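# Open the coffee maker lid fully, then let go

## Task

Swing the coffee maker's lid open as far as it goes, then finish with neither hand touching the coffee maker.

## Robot and tools

Robot: two arms on a table, left_arm (base near y = +0.248 m) and right_arm (base near y = -0.358 m). Each has a sixteen-motor, four-digit hand: a left hand on left_arm and a right hand on right_arm. Each hand has index, middle and ring fingers and a thumb, and a wrist camera. There are also cam_high (896x504) and cam_low (896x504) on a stand behind the arms, plus cam_left_wrist and cam_right_wrist (672x504).

Scene frame: the origin is on the table surface, halfway between the two nominal arm bases. +z points up, +x points out over the table, and +y points toward left_arm. Image left and right do not match the arm names. All positions, targets and offset axes use this frame.

Hand point: this is the point each arm reports and steers. It sits just past the index and middle knuckles, off the palm side. In the hand's own axes, +z runs along the straight fingers toward the tips and +y points out of the palm face. +x points away from the thumb on the right hand and toward it on the left hand. A rigid mast behind the wrist on the palm side can strike objects. The right elbow sags under load, so command a bit higher if the hand ends up low. A hand point can rest a few cm off its target without touching anything.

execute_actions(actions, cameras):
- actions is a list of actions. Each action is a list of 1 to 15 rows, and each row is one 1/30 s control step. If an action has fewer than 15 rows, its last row is repeated to fill the rest.
- Each row is one flat list of exactly 48 numbers, each in [-1, 1], covering both arms even if only one moves.
- Numbers 1-6 are left_arm dx, dy, dz, rx, ry, rz. Numbers 7-22 are the 16 left-hand motor goals. Number 23 is left current_limit and number 24 is left speed. Numbers 25-48 follow the same pattern for right_arm and its hand.
- dx, dy, dz, rx, ry, rz are an offset, not a pose. They are measured along the scene-frame axes from the arm's Hand target as it stood when the action began. Every row in that action counts from the same start, so rows are not added together. Each new action starts from the updated Hand target, so sending the same offset again moves the hand further.
- Scale: 1.0 equals 0.6 m for dx, dy, dz, or 180 degrees for rotation. rx, ry, rz together form one rotation vector, and the turn is about the Hand target's position. A translation longer than 1.0 is cut back along its direction. Orientation is limited to within 40 degrees of the measured one at each step. Send all zeros to hold an arm still, or to ask again for a target it fell short of.
- The 16 hand numbers are absolute goal angles, scaled between each hinge's two stops. A 0 is a real goal, not 'no change'. To keep a hand as it is, send back its hand_goal, hand_current_limit and hand_speed values.
- Motor order for each hand: index_mcp, index_abd, index_pip, index_dip, middle_mcp, middle_abd, middle_pip, middle_dip, ring_mcp, ring_abd, ring_pip, ring_dip, thumb_cmc, thumb_axl, thumb_mcp, thumb_ipl.
- Straight values: _mcp +0.75, _abd 0.00, _pip +0.58, _dip +0.70, thumb_cmc +0.71, thumb_axl +0.68, thumb_mcp +0.23, thumb_ipl +0.17. Moving toward -1 curls the fingers toward the palm and brings the thumb round in front of the palm.
- current_limit maps -1..+1 to 0..550 mA per motor (never below 11 mA). speed sets the goal rate at (speed+1)/2 of 8.5 rad/s. Both start at +0.4 and -0.6, and whatever you last sent stays in effect.
- cameras: a list of names, ["all"], or []. If left out, you get every image for an empty actions list and none otherwise. An unknown name rejects the whole call. An empty actions list just reports the state and images.

zoom_image(camera, region): gives a closer look at part of that camera's latest image. region is [x0, y0, x1, y1] in pixels from the top-left corner, at most 504 wide and 504 high. The camera must be one of those in the most recent images.

read_manual(section): returns only the licence texts and does nothing else.

finished_scene(scene): ends the current scene (1 to 3) for good. Call it only once the lid is fully open and both hands are clear of the coffee maker.

Results:
- end_effector_position (m) and end_effector_quat_wxyz for each hand point, in the scene frame.
- Hand target: the commanded pose after clipping, which the next offsets start from.
- Joint positions, velocities ('within noise' means at rest) and torques. Torques include the arm's own weight, are positive toward larger joint angles, and joints 3 and 4 wrap at ±28 N m.
- For the hands: hand_goal, hand_measured, hand_current_ma, and hand_state (moving, goal, blocked, overload), plus hand_current_limit and hand_speed. Some calls also list positions at intermediate steps.
- A MOTOR HOT line appears when a motor reaches 85 °C. At 100 °C that arm goes limp for 30-60 s.

Cautions:
- Don't slam, strike or shove the coffee maker hard, and keep everything inside the work area.
- Don't let the arms or hands press into each other, and don't close one hand on the other's fingers.
- A finger drawing 495 mA or more for 5 s cuts out for 10 s, so ease off stalled grips. Long reaches, heavy loads and pushing toward unreachable targets heat the motors.
- To stop pushing against something, command the target back past the hand point.
- Move gently. Near the end, open the lid to its stop, then back the hand away before finishing.

Each tool is called after "Request:" as name([rows], argument=value, ...), one row to a line, values as JSON.

## Session

Request:
execute_actions(actions=[])

Scene clock: 0.00 s.
left_arm: end_effector_position=(+0.3605, +0.1442, +0.3667) hand_goal=(+0.754, +0.000, +0.576, +0.696, +0.754, +0.000, +0.576, +0.696, +0.754, +0.000, +0.576, +0.696, +0.714, +0.678, +0.226, +0.168) hand_measured=(+0.754, +0.000, +0.576, +0.696, +0.754, +0.000, +0.576, +0.696, +0.754, +0.000, +0.576, +0.696, +0.714, +0.678, +0.226, +0.168) hand_current_ma=(+0, +0, +0, +0, +0, +0, +0, +0, +0, +0, +0, +0, +0, +0, +0, +0) hand_state=(goal, goal, goal, goal, goal, goal, goal, goal, goal, goal, goal, goal, goal, goal, goal, goal) hand_current_limit=0.40 hand_speed=-0.60 end_effector_quat_wxyz=(-0.077, +0.854, +0.402, +0.320) | right_arm: end_effector_position=(+0.5806, -0.3798, +0.3355) hand_goal=(+0.754, +0.000, +0.576, +0.696, +0.754, +0.000, +0.576, +0.696, +0.754, +0.000, +0.576, +0.696, +0.714, +0.678, +0.226, +0.168) hand_measured=(+0.754, +0.000, +0.576, +0.696, +0.754, +0.000, +0.576, +0.696, +0.754, +0.000, +0.576, +0.696, +0.714, +0.678, +0.226, +0.168) hand_current_ma=(+0, +0, +0, +0, +0, +0, +0, +0, +0, +0, +0, +0, +0, +0, +0, +0) hand_state=(goal, goal, goal, goal, goal, goal, goal, goal, goal, goal, goal, goal, goal, goal, goal, goal) hand_current_limit=0.40 hand_speed=-0.60 end_effector_quat_wxyz=(+0.134, +0.479, +0.838, +0.226)
Joint positions: left_arm=[-0.501 1.001 1.165 -1.431 -0.608 0.299] | right_arm=[-0.21 1.337 1.324 -1.14 -0.341 -0.663]
Joint velocities: within noise
Joint torques (N m): no reading
Heat: left arm: hottest elbow 33 °C; right arm: hottest elbow 35 °C.
Hand target: left_arm +0.3635, +0.1416, +0.3874; -0.060, +0.848, +0.407, +0.335 | right_arm +0.5858, -0.3824, +0.3671; +0.163, +0.470, +0.834, +0.237

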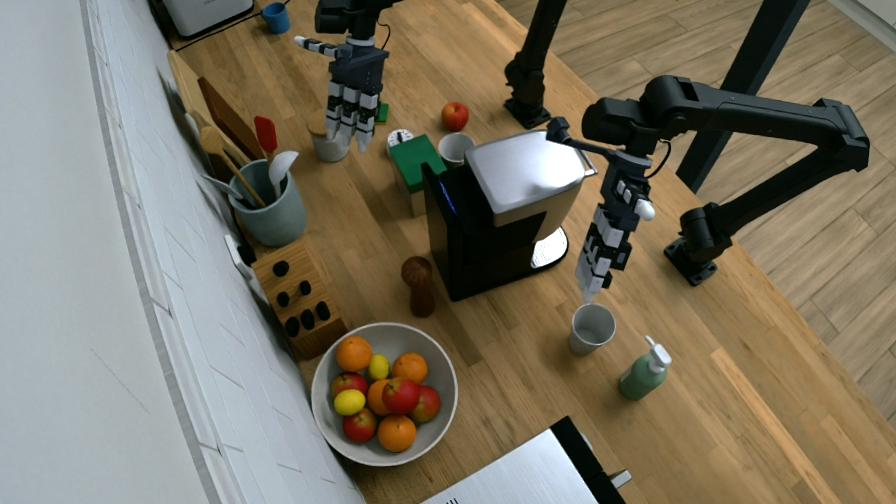

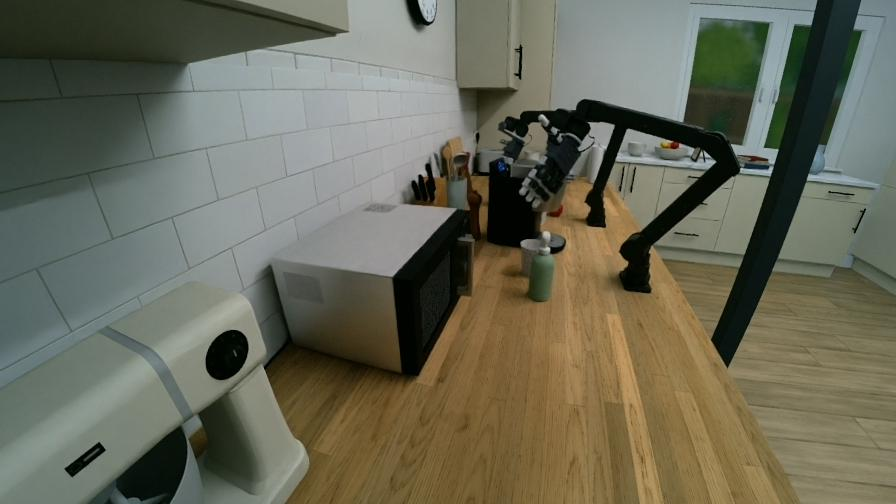

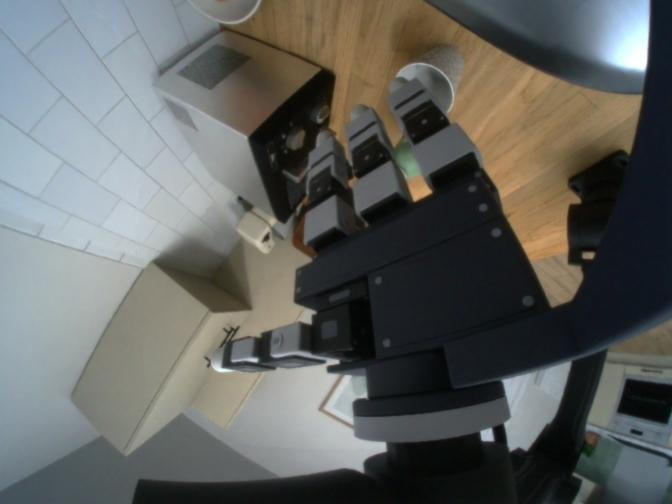

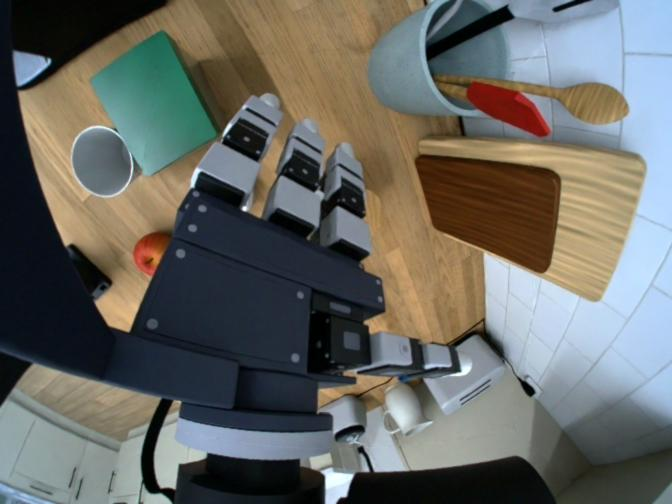

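Request:
zoom_image(camera="cam_high", region=[400, 100, 660, 310])

Scaled by 1.938 from the camera's 896x504 image, which has a finer 1280x720 frame.

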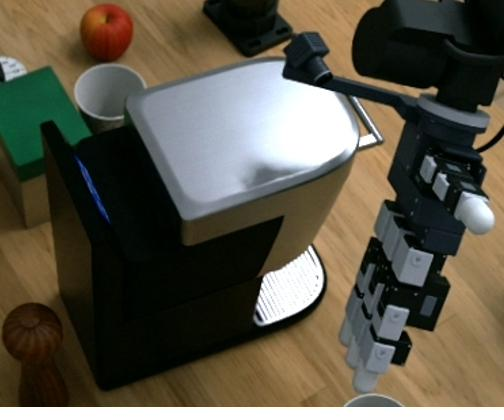

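Request:
execute_actions([
  [[-0.0848,0,-0.0072,-0.0623,-0.0025,-0.0465,0.754,0,0.576,0.696,0.754,0,0.576,0.696,0.754,0,0.576,0.696,0.714,0.678,0.226,0.168,0.4,-0.6,0,0,0,0,0,0,0.754,0,0.576,0.696,0.754,0,0.576,0.696,0.754,0,0.576,0.696,0.714,0.678,0.226,0.168,0.4,-0.6]],
  [[-0.0848,0,-0.0072,-0.0623,-0.0025,-0.0465,0.754,0,0.576,0.696,0.754,0,0.576,0.696,0.754,0,0.576,0.696,0.714,0.678,0.226,0.168,0.4,-0.6,0,0,0,0,0,0,0.754,0,0.576,0.696,0.754,0,0.576,0.696,0.754,0,0.576,0.696,0.714,0.678,0.226,0.168,0.4,-0.6]],
  [[-0.0848,0,-0.0072,-0.0623,-0.0025,-0.0465,0.754,0,0.576,0.696,0.754,0,0.576,0.696,0.754,0,0.576,0.696,0.714,0.678,0.226,0.168,0.4,-0.6,0,0,0,0,0,0,0.754,0,0.576,0.696,0.754,0,0.576,0.696,0.754,0,0.576,0.696,0.714,0.678,0.226,0.168,0.4,-0.6]],
  [[-0.0848,0,-0.0072,-0.0623,-0.0025,-0.0465,0.754,0,0.576,0.696,0.754,0,0.576,0.696,0.754,0,0.576,0.696,0.714,0.678,0.226,0.168,0.4,-0.6,0,0,0,0,0,0,0.754,0,0.576,0.696,0.754,0,0.576,0.696,0.754,0,0.576,0.696,0.714,0.678,0.226,0.168,0.4,-0.6]],
  [[-0.0146,-0.0333,-0.0146,-0.0623,-0.0025,-0.0465,0.754,0,0.576,0.696,0.754,0,0.576,0.696,0.754,0,0.576,0.696,-0.571,0.678,0.226,0.168,0.4,-0.6,0,0,0,0,0,0,0.754,0,0.576,0.696,0.754,0,0.576,0.696,0.754,0,0.576,0.696,0.714,0.678,0.226,0.168,0.4,-0.6]],
  [[-0.0146,-0.0333,-0.0146,-0.0623,-0.0025,-0.0465,0.754,0,0.576,0.696,0.754,0,0.576,0.696,0.754,0,0.576,0.696,-0.571,0.678,0.226,0.168,0.4,-0.6,0,0,0,0,0,0,0.754,0,0.576,0.696,0.754,0,0.576,0.696,0.754,0,0.576,0.696,0.714,0.678,0.226,0.168,0.4,-0.6]],
  [[-0.0146,-0.0333,-0.0146,-0.0623,-0.0025,-0.0465,0.754,0,0.576,0.696,0.754,0,0.576,0.696,0.754,0,0.576,0.696,-0.571,0.678,-0.112,0.168,0.4,-0.6,0,0,0,0,0,0,0.754,0,0.576,0.696,0.754,0,0.576,0.696,0.754,0,0.576,0.696,0.714,0.678,0.226,0.168,0.4,-0.6]],
  [[-0.0146,-0.0333,-0.0146,-0.0623,-0.0025,-0.0465,0.754,0,0.576,0.696,0.754,0,0.576,0.696,0.754,0,0.576,0.696,-0.571,0.678,-0.112,0.168,0.4,-0.6,0,0,0,0,0,0,0.754,0,0.576,0.696,0.754,0,0.576,0.696,0.754,0,0.576,0.696,0.714,0.678,0.226,0.168,0.4,-0.6]],
], cameras=["cam_high","cam_low","cam_left_wrist"])

Request:
zoom_image(camera="cam_low", region=[500, 120, 640, 260])

Request:
zoom_image(camera="cam_high", region=[520, 80, 700, 240])

Request:
zoom_image(camera="cam_left_wrist", region=[60, 0, 380, 240])

Scene clock: 64.60 s.
left_arm: end_effector_position=(+0.1292, +0.0819, +0.3388) hand_goal=(+0.754, +0.000, +0.576, +0.696, +0.754, +0.000, +0.576, +0.696, +0.754, +0.000, +0.576, +0.696, -0.570, +0.678, -0.112, +0.168) hand_measured=(+0.764, +0.000, +0.576, +0.696, +0.762, +0.000, +0.576, +0.696, +0.764, +0.000, +0.576, +0.696, -0.566, +0.678, -0.112, +0.168) hand_current_ma=(+39, -1, +3, +0, +34, -1, +3, +0, +44, -1, +3, +0, +11, -3, -3, -1) hand_state=(goal, goal, goal, goal, goal, goal, goal, goal, goal, goal, goal, goal, goal, goal, goal, goal) hand_current_limit=0.40 hand_speed=-0.60 end_effector_quat_wxyz=(+0.628, +0.773, +0.086, +0.015) | right_arm: end_effector_position=(+0.5806, -0.3798, +0.3355) hand_goal=(+0.754, +0.000, +0.576, +0.696, +0.754, +0.000, +0.576, +0.696, +0.754, +0.000, +0.576, +0.696, +0.714, +0.678, +0.226, +0.168) hand_measured=(+0.754, +0.000, +0.576, +0.696, +0.754, +0.000, +0.576, +0.696, +0.754, +0.000, +0.576, +0.696, +0.716, +0.678, +0.224, +0.168) hand_current_ma=(+0, +0, +0, +0, +0, +0, +0, +0, +0, +0, +0, +0, +0, +0, +0, +0) hand_state=(goal, goal, goal, goal, goal, goal, goal, goal, goal, goal, goal, goal, goal, goal, goal, goal) hand_current_limit=0.40 hand_speed=-0.60 end_effector_quat_wxyz=(+0.134, +0.479, +0.838, +0.226)
Joint positions: left_arm=[0.129 0.55 0.503 -1.553 1.359 1.514] | right_arm=[-0.21 1.337 1.324 -1.14 -0.341 -0.663]
Joint torques (N m): left_arm=[-1.9 0.03 10.8 -0.1 1.76 0.09] | right_arm=[0.09 -9.29 10.18 1.58 -0.4 0.04]
Heat: left arm: hottest elbow 38 °C; right arm: hottest elbow 44 °C.
Hand target: left_arm +0.1307, +0.0832, +0.3424; +0.630, +0.771, +0.085, +0.019 (last step not sent: back at the drive's target) | right_arm +0.5858, -0.3824, +0.3671; +0.163, +0.470, +0.834, +0.237
Off the commanded pose: left_arm 0.021 m, 14 deg | right_arm 0.032 m, 4 deg.
Step readings (end_effector_position of left_arm | right_arm):
0: (+0.3605, +0.1442, +0.3667) | (+0.5806, -0.3798, +0.3355)
1: (+0.3600, +0.1437, +0.3669) | (+0.5806, -0.3798, +0.3355)
2: (+0.3583, +0.1408, +0.3655) | (+0.5806, -0.3798, +0.3355)
4: (+0.3485, +0.1320, +0.3606) | (+0.5806, -0.3798, +0.3355)
8: (+0.3195, +0.1341, +0.3617) | (+0.5806, -0.3798, +0.3355)
15: (+0.3085, +0.1456, +0.3797) | (+0.5806, -0.3798, +0.3355)
16: (+0.3085, +0.1453, +0.3787) | (+0.5806, -0.3798, +0.3355)
17: (+0.3074, +0.1417, +0.3754) | (+0.5806, -0.3798, +0.3355)
19: (+0.2963, +0.1315, +0.3649) | (+0.5806, -0.3798, +0.3355)
23: (+0.2689, +0.1346, +0.3567) | (+0.5806, -0.3798, +0.3355)
30: (+0.2569, +0.1455, +0.3719) | (+0.5806, -0.3798, +0.3355)
31: (+0.2564, +0.1447, +0.3710) | (+0.5806, -0.3798, +0.3355)
32: (+0.2549, +0.1414, +0.3704) | (+0.5806, -0.3798, +0.3355)
34: (+0.2442, +0.1310, +0.3659) | (+0.5806, -0.3798, +0.3355)
38: (+0.2218, +0.1358, +0.3627) | (+0.5806, -0.3798, +0.3355)
45: (+0.2133, +0.1449, +0.3741) | (+0.5806, -0.3798, +0.3355)
46: (+0.2124, +0.1442, +0.3743) | (+0.5806, -0.3798, +0.3355)
47: (+0.2096, +0.1405, +0.3753) | (+0.5806, -0.3798, +0.3355)
49: (+0.1973, +0.1324, +0.3751) | (+0.5806, -0.3798, +0.3355)
53: (+0.1758, +0.1358, +0.3697) | (+0.5806, -0.3798, +0.3355)
60: (+0.1646, +0.1444, +0.3705) | (+0.5806, -0.3798, +0.3355)
61: (+0.1636, +0.1444, +0.3701) | (+0.5806, -0.3798, +0.3355)
62: (+0.1616, +0.1418, +0.3730) | (+0.5806, -0.3798, +0.3355)
64: (+0.1569, +0.1347, +0.3768) | (+0.5806, -0.3798, +0.3355)
68: (+0.1530, +0.1295, +0.3665) | (+0.5806, -0.3798, +0.3355)
75: (+0.1534, +0.1251, +0.3566) | (+0.5806, -0.3798, +0.3355)
76: (+0.1530, +0.1245, +0.3564) | (+0.5806, -0.3798, +0.3355)
77: (+0.1522, +0.1231, +0.3600) | (+0.5806, -0.3798, +0.3355)
79: (+0.1485, +0.1184, +0.3645) | (+0.5806, -0.3798, +0.3355)
83: (+0.1431, +0.1105, +0.3522) | (+0.5806, -0.3798, +0.3355)
90: (+0.1394, +0.1019, +0.3472) | (+0.5806, -0.3798, +0.3355)
91: (+0.1394, +0.1018, +0.3474) | (+0.5806, -0.3798, +0.3355)
92: (+0.1390, +0.1019, +0.3507) | (+0.5806, -0.3798, +0.3355)
94: (+0.1358, +0.0988, +0.3554) | (+0.5806, -0.3798, +0.3355)
98: (+0.1293, +0.0878, +0.3412) | (+0.5806, -0.3798, +0.3355)
105: (+0.1285, +0.0820, +0.3388) | (+0.5806, -0.3798, +0.3355)
106: (+0.1290, +0.0819, +0.3388) | (+0.5806, -0.3798, +0.3355) HELD (not all sent) left_arm
107: (+0.1292, +0.0820, +0.3391) | (+0.5806, -0.3798, +0.3355) HELD (not all sent) left_arm
109: (+0.1292, +0.0819, +0.3388) | (+0.5806, -0.3798, +0.3355) HELD (not all sent) left_arm
113: (+0.1292, +0.0819, +0.3388) | (+0.5806, -0.3798, +0.3355) HELD (not all sent) left_arm
120: (+0.1292, +0.0819, +0.3388) | (+0.5806, -0.3798, +0.3355) HELD (not all sent) left_arm
HELD (not all sent) left_arm: steps 106 to 120.
pose unreachable (left arm): on one or more control steps of this call, first in action 7 (counted from 0), this arm could not follow its commanded pose, so it was not sent that pose on those steps. It may still have moved: this result reports where it is.
cause: moving toward the commanded pose would bring two parts of the arm too close to each other (joints 4 (wrist pitch) to 6 (wrist roll) lie between them).
Images, in order (width x height): cam_high 896x504, cam_low 896x504, cam_left_wrist 672x504.

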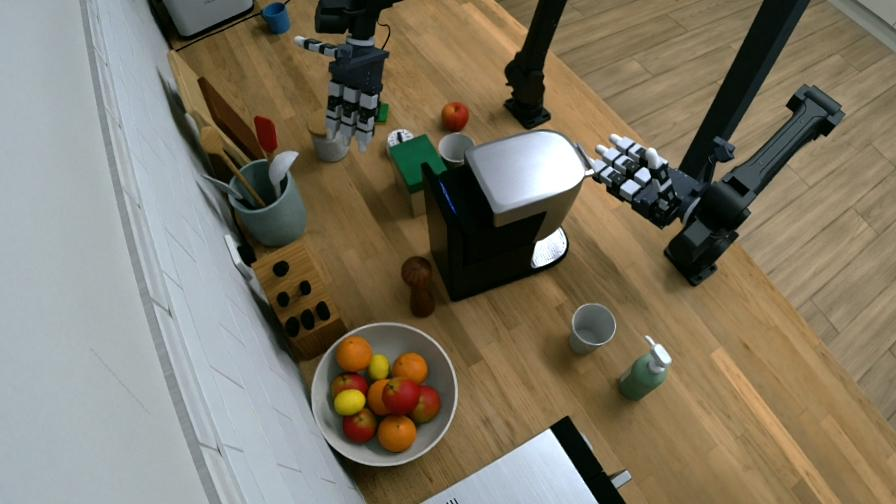

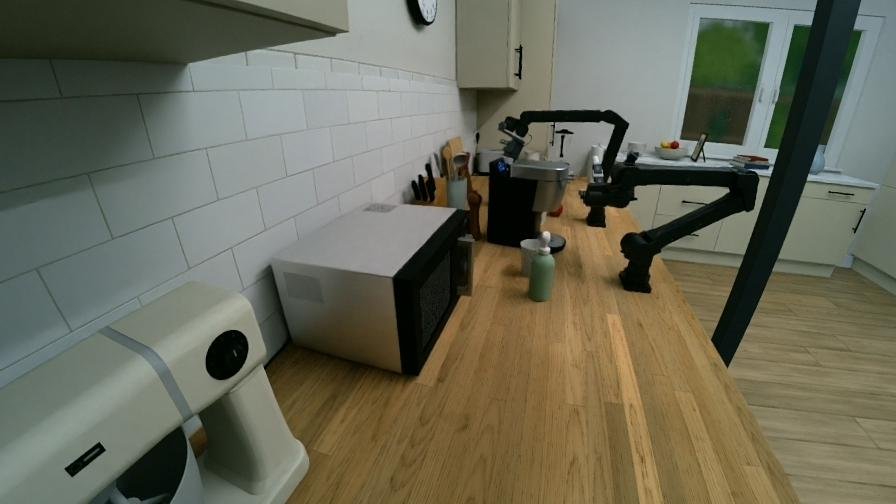

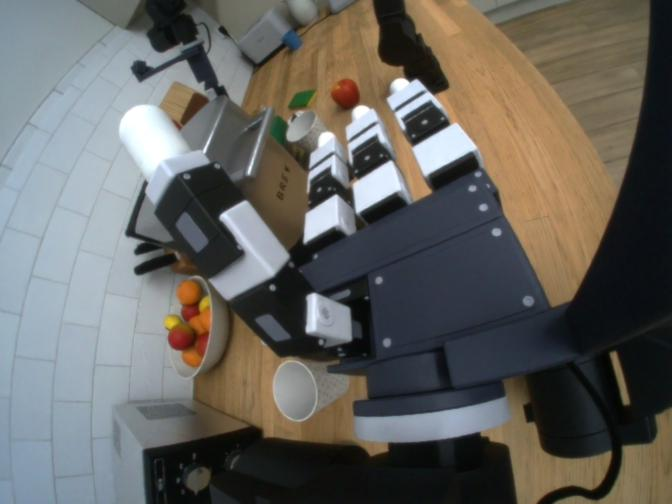

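Scaled by 3.600 from the camera's 896x504 image, which has a finer 1280x720 frame.

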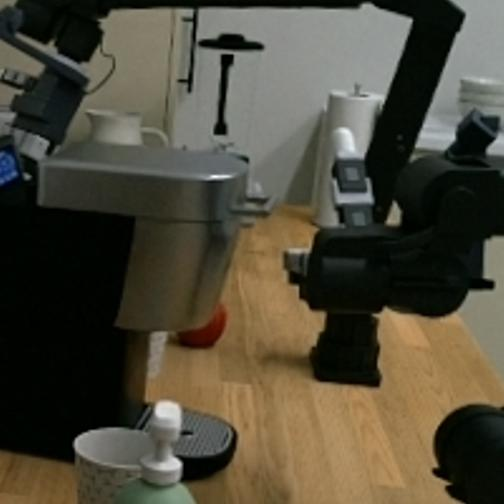

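Scaled by 2.800 from the camera's 896x504 image, which has a finer 1280x720 frame.

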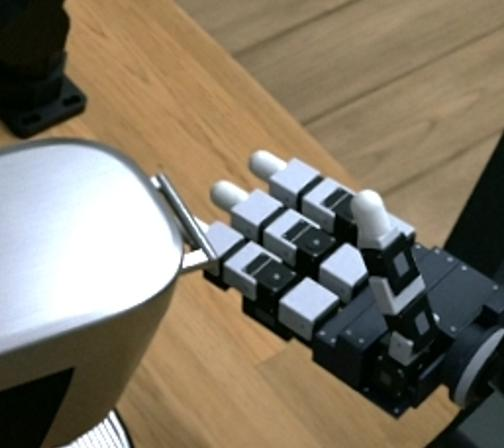

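Scaled by 1.575 from the camera's 672x504 image, which has a finer 960x720 frame.

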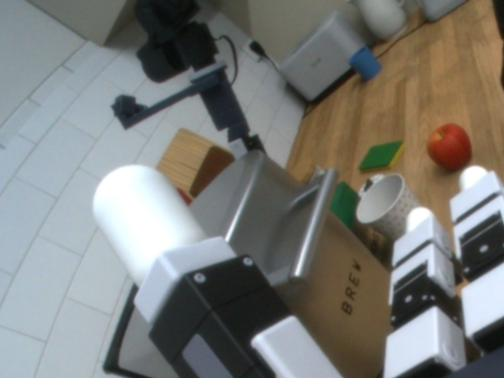

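Request:
execute_actions([
  [[0.005,-0.0212,-0.0067,-0.0258,0.0639,-0.0076,0.754,0,0.576,0.696,0.754,0,0.576,0.696,0.754,0,0.576,0.696,-0.571,0.678,-0.112,0.168,0.4,-0.6,0,0,0,0,0,0,0.754,0,0.576,0.696,0.754,0,0.576,0.696,0.754,0,0.576,0.696,0.714,0.678,0.226,0.168,0.4,-0.6]],
  [[0.005,-0.0212,-0.0067,-0.0258,0.0639,-0.0076,0.754,0,0.576,0.696,0.754,0,0.576,0.696,0.754,0,0.576,0.696,-0.571,0.678,-0.112,0.168,0.4,-0.6,0,0,0,0,0,0,0.754,0,0.576,0.696,0.754,0,0.576,0.696,0.754,0,0.576,0.696,0.714,0.678,0.226,0.168,0.4,-0.6]],
  [[0.005,-0.0212,-0.0067,-0.0258,0.0639,-0.0076,0.754,0,0.576,0.696,0.754,0,0.576,0.696,0.754,0,0.576,0.696,-0.571,0.678,-0.112,0.168,0.4,-0.6,0,0,0,0,0,0,0.754,0,0.576,0.696,0.754,0,0.576,0.696,0.754,0,0.576,0.696,0.714,0.678,0.226,0.168,0.4,-0.6]],
], cameras=[])

Scene clock: 135.80 s.
left_arm: end_effector_position=(+0.1360, +0.0475, +0.3257) hand_goal=(+0.754, +0.000, +0.576, +0.696, +0.754, +0.000, +0.576, +0.696, +0.754, +0.000, +0.576, +0.696, -0.570, +0.678, -0.112, +0.168) hand_measured=(+0.764, +0.000, +0.576, +0.696, +0.762, +0.000, +0.576, +0.696, +0.764, +0.000, +0.576, +0.696, -0.566, +0.678, -0.114, +0.168) hand_current_ma=(+39, +0, +3, +0, +34, +0, +3, +0, +44, +0, +3, +0, +11, -2, -5, -1) hand_state=(goal, goal, goal, goal, goal, goal, goal, goal, goal, goal, goal, goal, goal, goal, goal, goal) hand_current_limit=0.40 hand_speed=-0.60 end_effector_quat_wxyz=(+0.635, +0.690, +0.202, -0.282) | right_arm: end_effector_position=(+0.5806, -0.3798, +0.3355) hand_goal=(+0.754, +0.000, +0.576, +0.696, +0.754, +0.000, +0.576, +0.696, +0.754, +0.000, +0.576, +0.696, +0.714, +0.678, +0.226, +0.168) hand_measured=(+0.754, +0.000, +0.576, +0.696, +0.754, +0.000, +0.576, +0.696, +0.754, +0.000, +0.576, +0.696, +0.716, +0.678, +0.224, +0.168) hand_current_ma=(+0, +0, +0, +0, +0, +0, +0, +0, +0, +0, +0, +0, +0, +0, +0, +0) hand_state=(goal, goal, goal, goal, goal, goal, goal, goal, goal, goal, goal, goal, goal, goal, goal, goal) hand_current_limit=0.40 hand_speed=-0.60 end_effector_quat_wxyz=(+0.134, +0.479, +0.838, +0.226)
Joint positions: left_arm=[-0.142 0.634 0.49 -1.53 1.537 0.972] | right_arm=[-0.21 1.337 1.324 -1.14 -0.341 -0.663]
Joint torques (N m): left_arm=[-2.55 0.03 11 0.54 2.04 0.02] | right_arm=[-0.09 -9.76 10.25 1.58 -0.4 0.01]
Heat: left arm: hottest elbow 39 °C; right arm: hottest elbow 47 °C.
Hand target: left_arm +0.1397, +0.0450, +0.3304; +0.665, +0.664, +0.242, -0.242 | right_arm +0.5858, -0.3824, +0.3671; +0.163, +0.470, +0.834, +0.237
Off the commanded pose: left_arm 0.006 m, 8 deg | right_arm 0.032 m, 4 deg.
Step readings (end_effector_position of left_arm | right_arm):
0: (+0.1292, +0.0819, +0.3388) | (+0.5806, -0.3798, +0.3355)
1: (+0.1292, +0.0820, +0.3391) | (+0.5806, -0.3798, +0.3355)
2: (+0.1293, +0.0821, +0.3392) | (+0.5806, -0.3798, +0.3355)
4: (+0.1289, +0.0804, +0.3401) | (+0.5806, -0.3798, +0.3355)
8: (+0.1256, +0.0727, +0.3381) | (+0.5806, -0.3798, +0.3355)
15: (+0.1303, +0.0712, +0.3341) | (+0.5806, -0.3798, +0.3355)
16: (+0.1314, +0.0714, +0.3341) | (+0.5806, -0.3798, +0.3355)
17: (+0.1327, +0.0722, +0.3342) | (+0.5806, -0.3798, +0.3355)
19: (+0.1313, +0.0694, +0.3361) | (+0.5806, -0.3798, +0.3355)
23: (+0.1276, +0.0610, +0.3344) | (+0.5806, -0.3798, +0.3355)
30: (+0.1328, +0.0596, +0.3320) | (+0.5806, -0.3798, +0.3355)
31: (+0.1337, +0.0597, +0.3319) | (+0.5806, -0.3798, +0.3355)
32: (+0.1347, +0.0602, +0.3328) | (+0.5806, -0.3798, +0.3355)
34: (+0.1339, +0.0577, +0.3348) | (+0.5806, -0.3798, +0.3355)
38: (+0.1315, +0.0491, +0.3309) | (+0.5806, -0.3798, +0.3355)
45: (+0.1348, +0.0476, +0.3275) | (+0.5806, -0.3798, +0.3355)
No camera images: "cameras" was empty.

Request:
execute_actions([
  [[0,0,0,0,0,0.0333,0.754,0,0.576,0.696,0.754,0,0.576,0.696,0.754,0,0.576,0.696,-0.571,0.678,-0.112,0.168,0.4,-0.6,0,0,0,0,0,0,0.754,0,0.576,0.696,0.754,0,0.576,0.696,0.754,0,0.576,0.696,0.714,0.678,0.226,0.168,0.4,-0.6]],
  [[0,0,0,0,0,0.0333,0.754,0,0.576,0.696,0.754,0,0.576,0.696,0.754,0,0.576,0.696,-0.571,0.678,-0.112,0.168,0.4,-0.6,0,0,0,0,0,0,0.754,0,0.576,0.696,0.754,0,0.576,0.696,0.754,0,0.576,0.696,0.714,0.678,0.226,0.168,0.4,-0.6]],
  [[0,0,0,0,0,0,0.754,0,0.576,0.696,0.754,0,0.576,0.696,0.754,0,0.576,0.696,-0.571,0.678,-0.112,0.168,0.4,-0.6,0,0,0,0,0,0,0.754,0,0.576,0.696,0.754,0,0.576,0.696,0.754,0,0.576,0.696,0.714,0.678,0.226,0.168,0.4,-0.6]],
], cameras=["cam_left_wrist"])

Request:
zoom_image(camera="cam_left_wrist", region=[60, 0, 380, 240])

Scene clock: 152.40 s.
left_arm: end_effector_position=(+0.1392, +0.0464, +0.3244) hand_goal=(+0.754, +0.000, +0.576, +0.696, +0.754, +0.000, +0.576, +0.696, +0.754, +0.000, +0.576, +0.696, -0.570, +0.678, -0.112, +0.168) hand_measured=(+0.764, +0.000, +0.576, +0.696, +0.762, +0.000, +0.576, +0.696, +0.764, +0.000, +0.576, +0.696, -0.566, +0.678, -0.114, +0.168) hand_current_ma=(+39, +0, +3, +0, +34, +0, +3, +0, +44, +0, +3, +0, +11, -2, -5, -1) hand_state=(goal, goal, goal, goal, goal, goal, goal, goal, goal, goal, goal, goal, goal, goal, goal, goal) hand_current_limit=0.40 hand_speed=-0.60 end_effector_quat_wxyz=(+0.620, +0.701, +0.217, -0.277) | right_arm: end_effector_position=(+0.5806, -0.3798, +0.3355) hand_goal=(+0.754, +0.000, +0.576, +0.696, +0.754, +0.000, +0.576, +0.696, +0.754, +0.000, +0.576, +0.696, +0.714, +0.678, +0.226, +0.168) hand_measured=(+0.754, +0.000, +0.576, +0.696, +0.754, +0.000, +0.576, +0.696, +0.754, +0.000, +0.576, +0.696, +0.716, +0.678, +0.224, +0.168) hand_current_ma=(+0, +0, +0, +0, +0, +0, +0, +0, +0, +0, +0, +0, +0, +0, +0, +0) hand_state=(goal, goal, goal, goal, goal, goal, goal, goal, goal, goal, goal, goal, goal, goal, goal, goal) hand_current_limit=0.40 hand_speed=-0.60 end_effector_quat_wxyz=(+0.134, +0.479, +0.838, +0.226)
Joint positions: left_arm=[-0.142 0.56 0.49 -1.377 1.492 0.725] | right_arm=[-0.21 1.337 1.324 -1.14 -0.341 -0.663]
Joint torques (N m): left_arm=[-2.02 -1.38 11.3 1.07 1.37 0.02] | right_arm=[-0.03 -9.7 10.25 1.63 -0.36 0.03]
Heat: left arm: hottest elbow 40 °C; right arm: hottest elbow 47 °C.
Hand target: left_arm +0.1397, +0.0450, +0.3304; +0.686, +0.635, +0.310, -0.171 | right_arm +0.5858, -0.3824, +0.3671; +0.163, +0.470, +0.834, +0.237
Off the commanded pose: left_arm 0.006 m, 19 deg | right_arm 0.032 m, 4 deg.
Step readings (end_effector_position of left_arm | right_arm):
0: (+0.1360, +0.0475, +0.3257) | (+0.5806, -0.3798, +0.3355)
1: (+0.1361, +0.0475, +0.3256) | (+0.5806, -0.3798, +0.3355)
2: (+0.1362, +0.0474, +0.3255) | (+0.5806, -0.3798, +0.3355)
4: (+0.1365, +0.0474, +0.3253) | (+0.5806, -0.3798, +0.3355)
8: (+0.1370, +0.0474, +0.3249) | (+0.5806, -0.3798, +0.3355)
15: (+0.1383, +0.0471, +0.3238) | (+0.5806, -0.3798, +0.3355)
16: (+0.1385, +0.0471, +0.3237) | (+0.5806, -0.3798, +0.3355)
17: (+0.1386, +0.0469, +0.3231) | (+0.5806, -0.3798, +0.3355)
19: (+0.1385, +0.0466, +0.3217) | (+0.5806, -0.3798, +0.3355)
23: (+0.1382, +0.0465, +0.3218) | (+0.5806, -0.3798, +0.3355)
30: (+0.1377, +0.0464, +0.3227) | (+0.5806, -0.3798, +0.3355)
31: (+0.1379, +0.0464, +0.3226) | (+0.5806, -0.3798, +0.3355)
32: (+0.1380, +0.0464, +0.3227) | (+0.5806, -0.3798, +0.3355)
34: (+0.1380, +0.0463, +0.3227) | (+0.5806, -0.3798, +0.3355)
38: (+0.1381, +0.0463, +0.3233) | (+0.5806, -0.3798, +0.3355)
45: (+0.1382, +0.0463, +0.3244) | (+0.5806, -0.3798, +0.3355)
Images, in order (width x height): cam_left_wrist 672x504.

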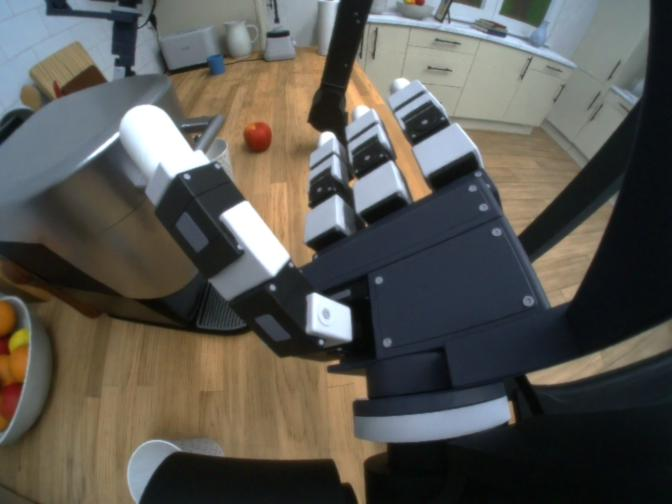

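Scaled by 1.575 from the camera's 672x504 image, which has a finer 960x720 frame.

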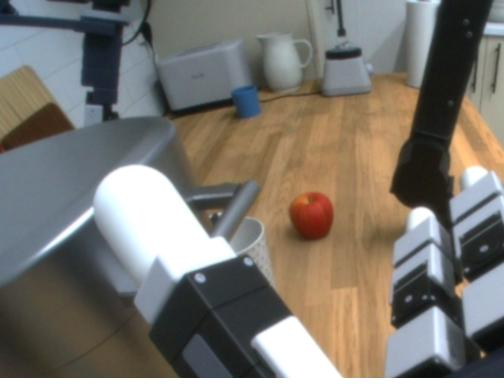

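Request:
execute_actions([
  [[0.01,-0.01,0,0,0,0,0.754,0,0.576,0.696,0.754,0,0.576,0.696,0.754,0,0.576,0.696,-0.571,0.678,-0.112,0.168,0.4,-0.6,0,0,0,0,0,0,0.754,0,0.576,0.696,0.754,0,0.576,0.696,0.754,0,0.576,0.696,0.714,0.678,0.226,0.168,0.4,-0.6]],
  [[0.01,-0.01,0,0,0,0,0.754,0,0.576,0.696,0.754,0,0.576,0.696,0.754,0,0.576,0.696,-0.571,0.678,-0.112,0.168,0.4,-0.6,0,0,0,0,0,0,0.754,0,0.576,0.696,0.754,0,0.576,0.696,0.754,0,0.576,0.696,0.714,0.678,0.226,0.168,0.4,-0.6]],
  [[0,0,0,0,0,0,0.754,0,0.576,0.696,0.754,0,0.576,0.696,0.754,0,0.576,0.696,-0.571,0.678,-0.112,0.168,0.4,-0.6,0,0,0,0,0,0,0.754,0,0.576,0.696,0.754,0,0.576,0.696,0.754,0,0.576,0.696,0.714,0.678,0.226,0.168,0.4,-0.6]],
], cameras=[])

Scene clock: 162.63 s.
left_arm: end_effector_position=(+0.1527, +0.0348, +0.3227) hand_goal=(+0.754, +0.000, +0.576, +0.696, +0.754, +0.000, +0.576, +0.696, +0.754, +0.000, +0.576, +0.696, -0.570, +0.678, -0.112, +0.168) hand_measured=(+0.764, +0.000, +0.576, +0.696, +0.762, +0.000, +0.576, +0.696, +0.764, +0.000, +0.576, +0.696, -0.566, +0.678, -0.114, +0.168) hand_current_ma=(+39, +0, +3, +0, +34, +0, +3, +0, +44, +0, +3, +0, +11, -2, -5, -1) hand_state=(goal, goal, goal, goal, goal, goal, goal, goal, goal, goal, goal, goal, goal, goal, goal, goal) hand_current_limit=0.40 hand_speed=-0.60 end_effector_quat_wxyz=(+0.604, +0.719, +0.252, -0.235) | right_arm: end_effector_position=(+0.5806, -0.3798, +0.3355) hand_goal=(+0.754, +0.000, +0.576, +0.696, +0.754, +0.000, +0.576, +0.696, +0.754, +0.000, +0.576, +0.696, +0.714, +0.678, +0.226, +0.168) hand_measured=(+0.754, +0.000, +0.576, +0.696, +0.754, +0.000, +0.576, +0.696, +0.754, +0.000, +0.576, +0.696, +0.716, +0.678, +0.224, +0.168) hand_current_ma=(+0, +0, +0, +0, +0, +0, +0, +0, +0, +0, +0, +0, +0, +0, +0, +0) hand_state=(goal, goal, goal, goal, goal, goal, goal, goal, goal, goal, goal, goal, goal, goal, goal, goal) hand_current_limit=0.40 hand_speed=-0.60 end_effector_quat_wxyz=(+0.134, +0.479, +0.838, +0.226)
Joint positions: left_arm=[-0.254 0.347 0.409 -0.725 1.308 -0.062] | right_arm=[-0.21 1.337 1.324 -1.14 -0.341 -0.663]
Joint torques (N m): left_arm=[-2.55 -0.38 12.05 2.36 0.82 0.02] | right_arm=[0.21 -9.7 10.22 1.63 -0.42 0.05]
Heat: left arm: hottest elbow 40 °C; right arm: hottest elbow 47 °C.
Hand target: left_arm +0.1517, +0.0330, +0.3304; +0.686, +0.635, +0.310, -0.171 | right_arm +0.5858, -0.3824, +0.3671; +0.163, +0.470, +0.834, +0.237
Off the commanded pose: left_arm 0.008 m, 17 deg | right_arm 0.032 m, 4 deg.
Step readings (end_effector_position of left_arm | right_arm):
0: (+0.1392, +0.0464, +0.3244) | (+0.5806, -0.3798, +0.3355)
1: (+0.1392, +0.0464, +0.3243) | (+0.5806, -0.3798, +0.3355)
2: (+0.1397, +0.0462, +0.3241) | (+0.5806, -0.3798, +0.3355)
4: (+0.1407, +0.0457, +0.3238) | (+0.5806, -0.3798, +0.3355)
8: (+0.1431, +0.0445, +0.3237) | (+0.5806, -0.3798, +0.3355)
15: (+0.1468, +0.0428, +0.3238) | (+0.5806, -0.3798, +0.3355)
16: (+0.1471, +0.0428, +0.3243) | (+0.5806, -0.3798, +0.3355)
17: (+0.1472, +0.0425, +0.3245) | (+0.5806, -0.3798, +0.3355)
19: (+0.1480, +0.0409, +0.3244) | (+0.5806, -0.3798, +0.3355)
23: (+0.1498, +0.0377, +0.3238) | (+0.5806, -0.3798, +0.3355)
30: (+0.1513, +0.0354, +0.3269) | (+0.5806, -0.3798, +0.3355)
31: (+0.1509, +0.0354, +0.3268) | (+0.5806, -0.3798, +0.3355)
32: (+0.1514, +0.0356, +0.3263) | (+0.5806, -0.3798, +0.3355)
34: (+0.1516, +0.0359, +0.3261) | (+0.5806, -0.3798, +0.3355)
38: (+0.1526, +0.0368, +0.3260) | (+0.5806, -0.3798, +0.3355)
45: (+0.1523, +0.0363, +0.3254) | (+0.5806, -0.3798, +0.3355)
No camera images: "cameras" was empty.

Request:
execute_actions([
  [[0,0,0,0.0052,-0.0367,-0.0147,0.754,0,0.576,0.696,0.754,0,0.576,0.696,0.754,0,0.576,0.696,-0.571,0.678,-0.112,0.168,0.4,-0.6,0,0,0,0,0,0,0.754,0,0.576,0.696,0.754,0,0.576,0.696,0.754,0,0.576,0.696,0.714,0.678,0.226,0.168,0.4,-0.6]],
  [[0,0,0,0.0052,-0.0367,-0.0147,0.754,0,0.576,0.696,0.754,0,0.576,0.696,0.754,0,0.576,0.696,-0.571,0.678,-0.112,0.168,0.4,-0.6,0,0,0,0,0,0,0.754,0,0.576,0.696,0.754,0,0.576,0.696,0.754,0,0.576,0.696,0.714,0.678,0.226,0.168,0.4,-0.6]],
  [[0,0,0,0.0052,-0.0367,-0.0147,0.754,0,0.576,0.696,0.754,0,0.576,0.696,0.754,0,0.576,0.696,-0.571,0.678,-0.112,0.168,0.4,-0.6,0,0,0,0,0,0,0.754,0,0.576,0.696,0.754,0,0.576,0.696,0.754,0,0.576,0.696,0.714,0.678,0.226,0.168,0.4,-0.6]],
  [[0,0,0,0,0,0,0.754,0,0.576,0.696,0.754,0,0.576,0.696,0.754,0,0.576,0.696,-0.571,0.678,-0.112,0.168,0.4,-0.6,0,0,0,0,0,0,0.754,0,0.576,0.696,0.754,0,0.576,0.696,0.754,0,0.576,0.696,0.714,0.678,0.226,0.168,0.4,-0.6]],
], cameras=["cam_high","cam_low","cam_left_wrist"])

Request:
zoom_image(camera="cam_left_wrist", region=[60, 0, 380, 240])

Request:
zoom_image(camera="cam_low", region=[500, 120, 640, 260])

Request:
zoom_image(camera="cam_high", region=[520, 80, 700, 240])

Scene clock: 183.40 s.
left_arm: end_effector_position=(+0.1514, +0.0333, +0.3238) hand_goal=(+0.754, +0.000, +0.576, +0.696, +0.754, +0.000, +0.576, +0.696, +0.754, +0.000, +0.576, +0.696, -0.570, +0.678, -0.112, +0.168) hand_measured=(+0.764, +0.000, +0.576, +0.696, +0.762, +0.000, +0.576, +0.696, +0.764, +0.000, +0.576, +0.696, -0.566, +0.678, -0.114, +0.168) hand_current_ma=(+39, +1, +3, +0, +34, +1, +3, +0, +44, +1, +3, +0, +11, -2, -5, -1) hand_state=(goal, goal, goal, goal, goal, goal, goal, goal, goal, goal, goal, goal, goal, goal, goal, goal) hand_current_limit=0.40 hand_speed=-0.60 end_effector_quat_wxyz=(+0.696, +0.692, +0.159, -0.109) | right_arm: end_effector_position=(+0.5806, -0.3798, +0.3355) hand_goal=(+0.754, +0.000, +0.576, +0.696, +0.754, +0.000, +0.576, +0.696, +0.754, +0.000, +0.576, +0.696, +0.714, +0.678, +0.226, +0.168) hand_measured=(+0.754, +0.000, +0.576, +0.696, +0.754, +0.000, +0.576, +0.696, +0.754, +0.000, +0.576, +0.696, +0.716, +0.678, +0.224, +0.168) hand_current_ma=(+0, +0, +0, +0, +0, +0, +0, +0, +0, +0, +0, +0, +0, +0, +0, +0) hand_state=(goal, goal, goal, goal, goal, goal, goal, goal, goal, goal, goal, goal, goal, goal, goal, goal) hand_current_limit=0.40 hand_speed=-0.60 end_effector_quat_wxyz=(+0.134, +0.479, +0.838, +0.226)
Joint positions: left_arm=[-0.351 0.298 0.165 0.114 1.161 -0.364] | right_arm=[-0.21 1.337 1.324 -1.14 -0.341 -0.663]
Joint torques (N m): left_arm=[-1.38 2.02 12.41 2.73 0.28 0.19] | right_arm=[0.73 -10.23 10.37 1.72 -0.42 0.08]
Heat: left arm: hottest elbow 40 °C; right arm: hottest elbow 48 °C.
Hand target: left_arm +0.1517, +0.0330, +0.3304; +0.700, +0.692, +0.147, -0.099 | right_arm +0.5858, -0.3824, +0.3671; +0.163, +0.470, +0.834, +0.237
Off the commanded pose: left_arm 0.007 m, 2 deg | right_arm 0.032 m, 4 deg.
Step readings (end_effector_position of left_arm | right_arm):
0: (+0.1527, +0.0348, +0.3227) | (+0.5806, -0.3798, +0.3355)
1: (+0.1528, +0.0350, +0.3232) | (+0.5806, -0.3798, +0.3355)
2: (+0.1541, +0.0352, +0.3230) | (+0.5806, -0.3798, +0.3355)
4: (+0.1564, +0.0361, +0.3234) | (+0.5806, -0.3798, +0.3355)
8: (+0.1552, +0.0371, +0.3218) | (+0.5806, -0.3798, +0.3355)
15: (+0.1546, +0.0365, +0.3232) | (+0.5806, -0.3798, +0.3355)
16: (+0.1542, +0.0363, +0.3237) | (+0.5806, -0.3798, +0.3355)
17: (+0.1522, +0.0353, +0.3246) | (+0.5806, -0.3798, +0.3355)
19: (+0.1481, +0.0327, +0.3245) | (+0.5806, -0.3798, +0.3355)
23: (+0.1483, +0.0339, +0.3227) | (+0.5806, -0.3798, +0.3355)
30: (+0.1519, +0.0355, +0.3241) | (+0.5806, -0.3798, +0.3355)
31: (+0.1519, +0.0357, +0.3251) | (+0.5806, -0.3798, +0.3355)
32: (+0.1502, +0.0348, +0.3252) | (+0.5806, -0.3798, +0.3355)
34: (+0.1450, +0.0312, +0.3257) | (+0.5806, -0.3798, +0.3355)
38: (+0.1488, +0.0310, +0.3220) | (+0.5806, -0.3798, +0.3355)
45: (+0.1531, +0.0338, +0.3222) | (+0.5806, -0.3798, +0.3355)
46: (+0.1526, +0.0337, +0.3226) | (+0.5806, -0.3798, +0.3355)
47: (+0.1524, +0.0337, +0.3229) | (+0.5806, -0.3798, +0.3355)
49: (+0.1517, +0.0335, +0.3233) | (+0.5806, -0.3798, +0.3355)
53: (+0.1516, +0.0333, +0.3234) | (+0.5806, -0.3798, +0.3355)
60: (+0.1514, +0.0333, +0.3238) | (+0.5806, -0.3798, +0.3355)
Images, in order (width x height): cam_high 896x504, cam_low 896x504, cam_left_wrist 672x504.

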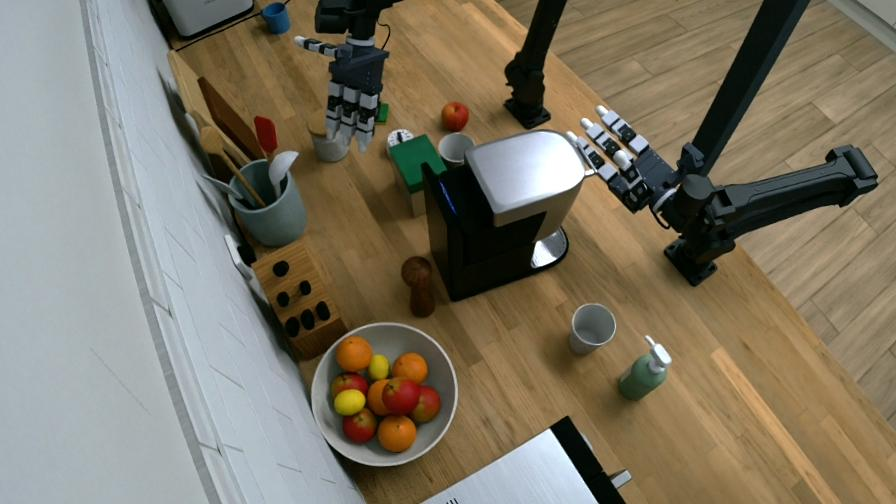

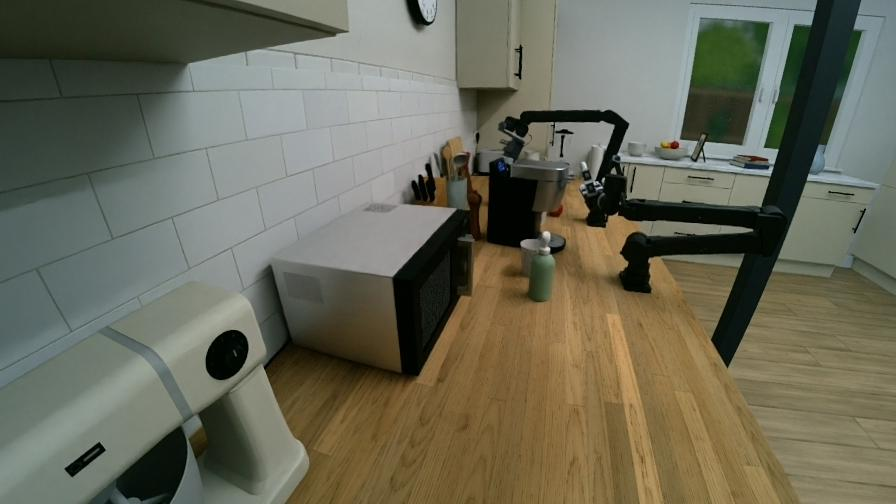

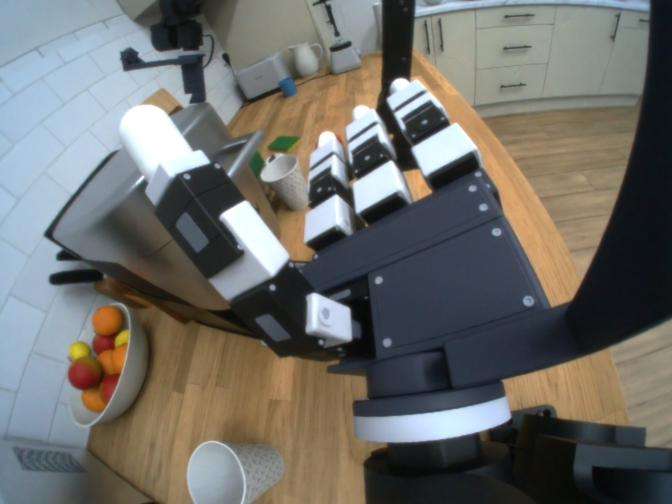

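Scaled by 1.575 from the camera's 672x504 image, which has a finer 960x720 frame.

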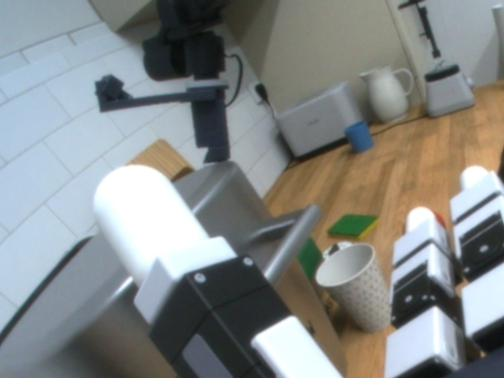

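Scaled by 3.600 from the camera's 896x504 image, which has a finer 1280x720 frame.

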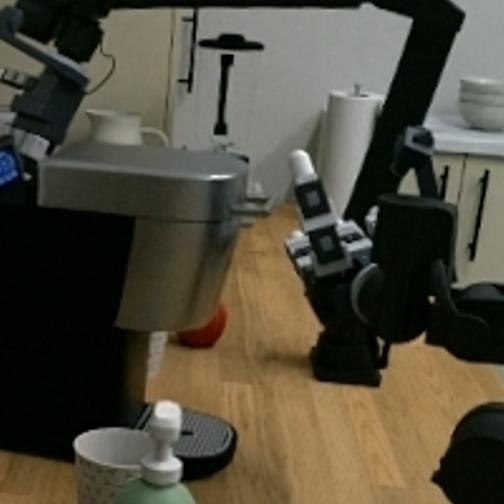

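Scaled by 2.800 from the camera's 896x504 image, which has a finer 1280x720 frame.

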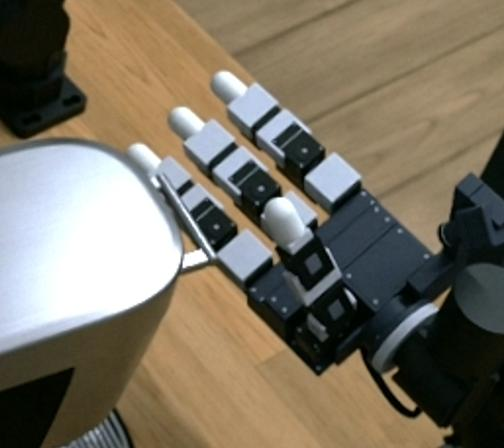

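Request:
execute_actions([
  [[0.0333,-0.01,0.003,0,0,0,0.754,0,0.576,0.696,0.754,0,0.576,0.696,0.754,0,0.576,0.696,-0.571,0.678,-0.112,0.168,0.75,-0.6,0,0,0,0,0,0,0.754,0,0.576,0.696,0.754,0,0.576,0.696,0.754,0,0.576,0.696,0.714,0.678,0.226,0.168,0.4,-0.6]],
  [[0.0333,-0.01,0.003,0,0,0,0.754,0,0.576,0.696,0.754,0,0.576,0.696,0.754,0,0.576,0.696,-0.571,0.678,-0.112,0.168,0.75,-0.6,0,0,0,0,0,0,0.754,0,0.576,0.696,0.754,0,0.576,0.696,0.754,0,0.576,0.696,0.714,0.678,0.226,0.168,0.4,-0.6]],
  [[0.0333,-0.01,0.003,0,0,0,0.754,0,0.576,0.696,0.754,0,0.576,0.696,0.754,0,0.576,0.696,-0.571,0.678,-0.112,0.168,0.75,-0.6,0,0,0,0,0,0,0.754,0,0.576,0.696,0.754,0,0.576,0.696,0.754,0,0.576,0.696,0.714,0.678,0.226,0.168,0.4,-0.6]],
  [[0,0,0.03,0,0,0,0.754,0,0.576,0.696,0.754,0,0.576,0.696,0.754,0,0.576,0.696,-0.571,0.678,-0.112,0.168,0.75,-0.6,0,0,0,0,0,0,0.754,0,0.576,0.696,0.754,0,0.576,0.696,0.754,0,0.576,0.696,0.714,0.678,0.226,0.168,0.4,-0.6]],
  [[0,0,0.03,0,0,0,0.754,0,0.576,0.696,0.754,0,0.576,0.696,0.754,0,0.576,0.696,-0.571,0.678,-0.112,0.168,0.75,-0.6,0,0,0,0,0,0,0.754,0,0.576,0.696,0.754,0,0.576,0.696,0.754,0,0.576,0.696,0.714,0.678,0.226,0.168,0.4,-0.6]],
], cameras=["cam_high","cam_low","cam_left_wrist"])

Request:
zoom_image(camera="cam_left_wrist", region=[160, 60, 400, 240])

Request:
zoom_image(camera="cam_low", region=[500, 120, 640, 260])

Request:
zoom_image(camera="cam_high", region=[520, 80, 700, 240])

Scene clock: 218.97 s.
left_arm: end_effector_position=(+0.2102, +0.0172, +0.3387) hand_goal=(+0.754, +0.000, +0.576, +0.696, +0.754, +0.000, +0.576, +0.696, +0.754, +0.000, +0.576, +0.696, -0.570, +0.678, -0.112, +0.168) hand_measured=(+0.764, +0.000, +0.576, +0.696, +0.762, +0.000, +0.576, +0.696, +0.766, +0.000, +0.576, +0.696, -0.568, +0.676, -0.112, +0.168) hand_current_ma=(+39, +1, +3, +0, +34, +1, +3, +0, +44, +1, +3, +0, +4, -5, -1, -1) hand_state=(goal, goal, goal, goal, goal, goal, goal, goal, goal, goal, goal, goal, goal, goal, goal, goal) hand_current_limit=0.75 hand_speed=-0.60 end_effector_quat_wxyz=(+0.690, +0.694, +0.170, -0.116) | right_arm: end_effector_position=(+0.5806, -0.3798, +0.3355) hand_goal=(+0.754, +0.000, +0.576, +0.696, +0.754, +0.000, +0.576, +0.696, +0.754, +0.000, +0.576, +0.696, +0.714, +0.678, +0.226, +0.168) hand_measured=(+0.754, +0.000, +0.576, +0.696, +0.754, +0.000, +0.576, +0.696, +0.754, +0.000, +0.576, +0.696, +0.716, +0.678, +0.224, +0.168) hand_current_ma=(+0, +0, +0, +0, +0, +0, +0, +0, +0, +0, +0, +0, +0, +0, +0, +0) hand_state=(goal, goal, goal, goal, goal, goal, goal, goal, goal, goal, goal, goal, goal, goal, goal, goal) hand_current_limit=0.40 hand_speed=-0.60 end_effector_quat_wxyz=(+0.134, +0.479, +0.838, +0.226)
Joint positions: left_arm=[-0.329 0.643 0.283 0.304 1.179 -0.355] | right_arm=[-0.21 1.337 1.324 -1.14 -0.341 -0.663]
Joint torques (N m): left_arm=[-2.02 -2.43 16.25 1.22 0.1 0.07] | right_arm=[0.26 -9.88 10.26 1.52 -0.35 0.06]
Heat: left arm: hottest elbow 41 °C; right arm: hottest elbow 48 °C.
Hand target: left_arm +0.2116, +0.0150, +0.3718; +0.700, +0.692, +0.147, -0.099 | right_arm +0.5858, -0.3824, +0.3671; +0.163, +0.470, +0.834, +0.237
Off the commanded pose: left_arm 0.033 m, 3 deg | right_arm 0.032 m, 4 deg.
Step readings (end_effector_position of left_arm | right_arm):
0: (+0.1514, +0.0333, +0.3238) | (+0.5806, -0.3798, +0.3355)
1: (+0.1515, +0.0333, +0.3237) | (+0.5806, -0.3798, +0.3355)
2: (+0.1514, +0.0329, +0.3239) | (+0.5806, -0.3798, +0.3355)
4: (+0.1537, +0.0304, +0.3209) | (+0.5806, -0.3798, +0.3355)
8: (+0.1675, +0.0276, +0.3085) | (+0.5806, -0.3798, +0.3355)
15: (+0.1713, +0.0289, +0.3108) | (+0.5806, -0.3798, +0.3355)
16: (+0.1713, +0.0289, +0.3113) | (+0.5806, -0.3798, +0.3355)
17: (+0.1710, +0.0286, +0.3117) | (+0.5806, -0.3798, +0.3355)
19: (+0.1728, +0.0265, +0.3093) | (+0.5806, -0.3798, +0.3355)
23: (+0.1840, +0.0234, +0.2965) | (+0.5806, -0.3798, +0.3355)
30: (+0.1868, +0.0243, +0.2983) | (+0.5806, -0.3798, +0.3355)
31: (+0.1867, +0.0243, +0.2997) | (+0.5806, -0.3798, +0.3355)
32: (+0.1870, +0.0240, +0.3006) | (+0.5806, -0.3798, +0.3355)
34: (+0.1897, +0.0221, +0.3017) | (+0.5806, -0.3798, +0.3355)
38: (+0.2015, +0.0177, +0.3012) | (+0.5806, -0.3798, +0.3355)
45: (+0.2057, +0.0184, +0.3022) | (+0.5806, -0.3798, +0.3355)
46: (+0.2057, +0.0184, +0.3025) | (+0.5806, -0.3798, +0.3355)
47: (+0.2058, +0.0184, +0.3033) | (+0.5806, -0.3798, +0.3355)
49: (+0.2067, +0.0181, +0.3060) | (+0.5806, -0.3798, +0.3355)
53: (+0.2077, +0.0178, +0.3171) | (+0.5806, -0.3798, +0.3355)
60: (+0.2084, +0.0176, +0.3233) | (+0.5806, -0.3798, +0.3355)
61: (+0.2085, +0.0175, +0.3230) | (+0.5806, -0.3798, +0.3355)
62: (+0.2091, +0.0174, +0.3226) | (+0.5806, -0.3798, +0.3355)
64: (+0.2095, +0.0173, +0.3233) | (+0.5806, -0.3798, +0.3355)
68: (+0.2089, +0.0176, +0.3341) | (+0.5806, -0.3798, +0.3355)
75: (+0.2096, +0.0172, +0.3399) | (+0.5806, -0.3798, +0.3355)
Images, in order (width x height): cam_high 896x504, cam_low 896x504, cam_left_wrist 672x504.

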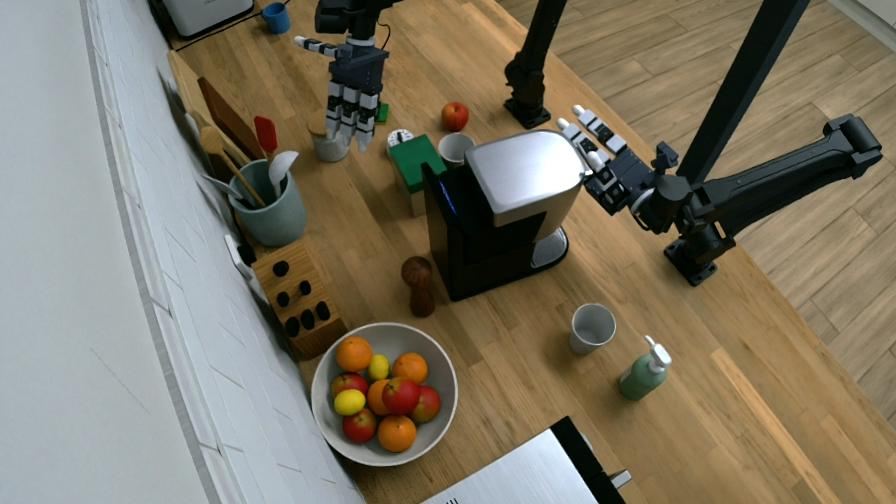

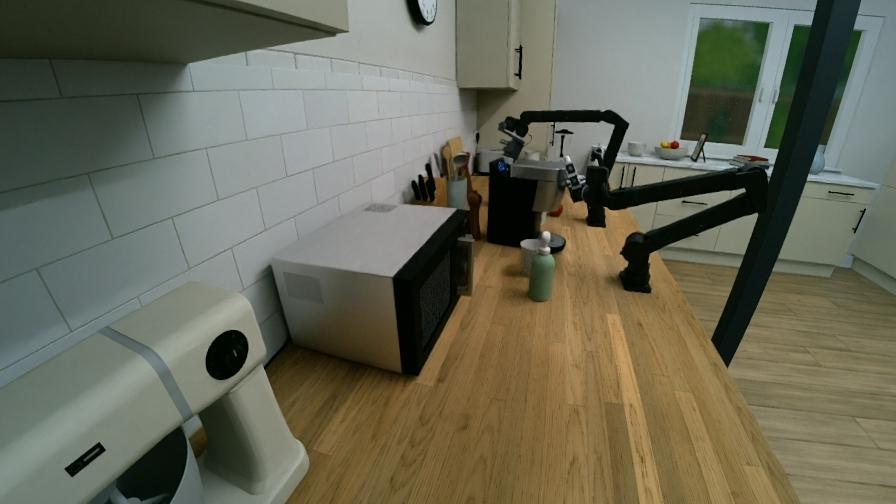

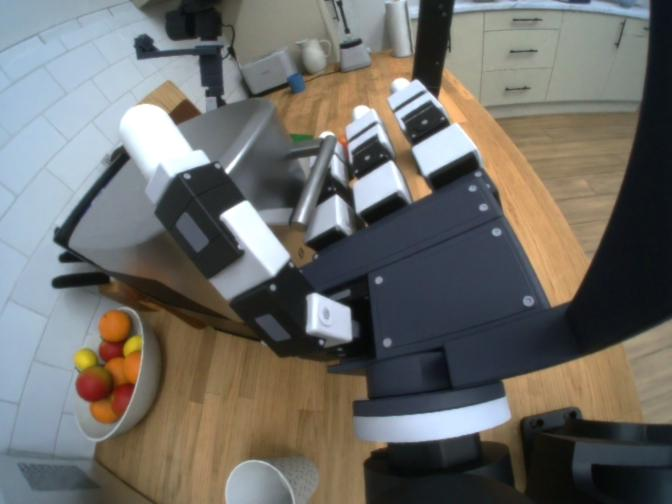

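Scaled by 2.100 from the camera's 672x504 image, which has a finer 960x720 frame.

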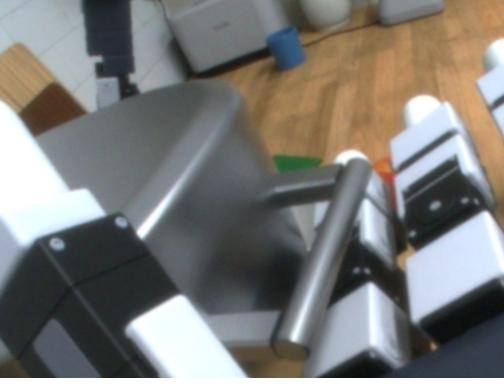

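Scaled by 3.600 from the camera's 896x504 image, which has a finer 1280x720 frame.

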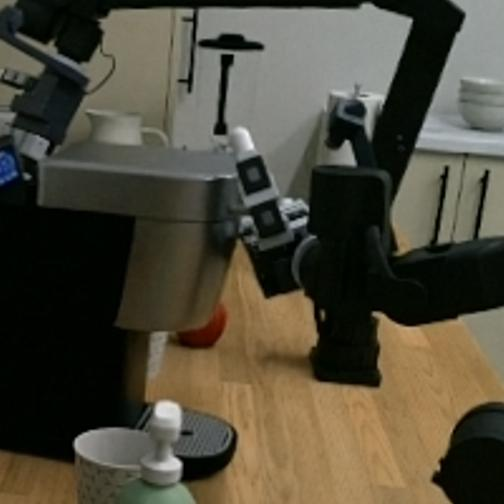

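Scaled by 2.800 from the camera's 896x504 image, which has a finer 1280x720 frame.

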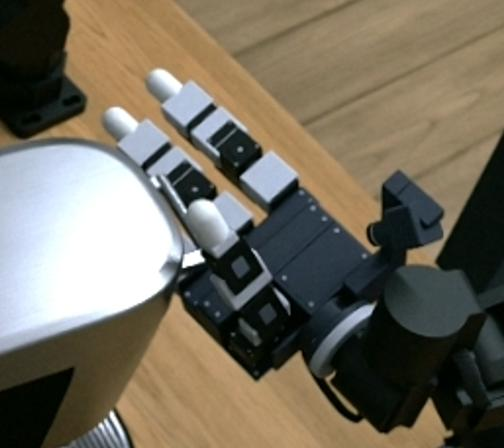

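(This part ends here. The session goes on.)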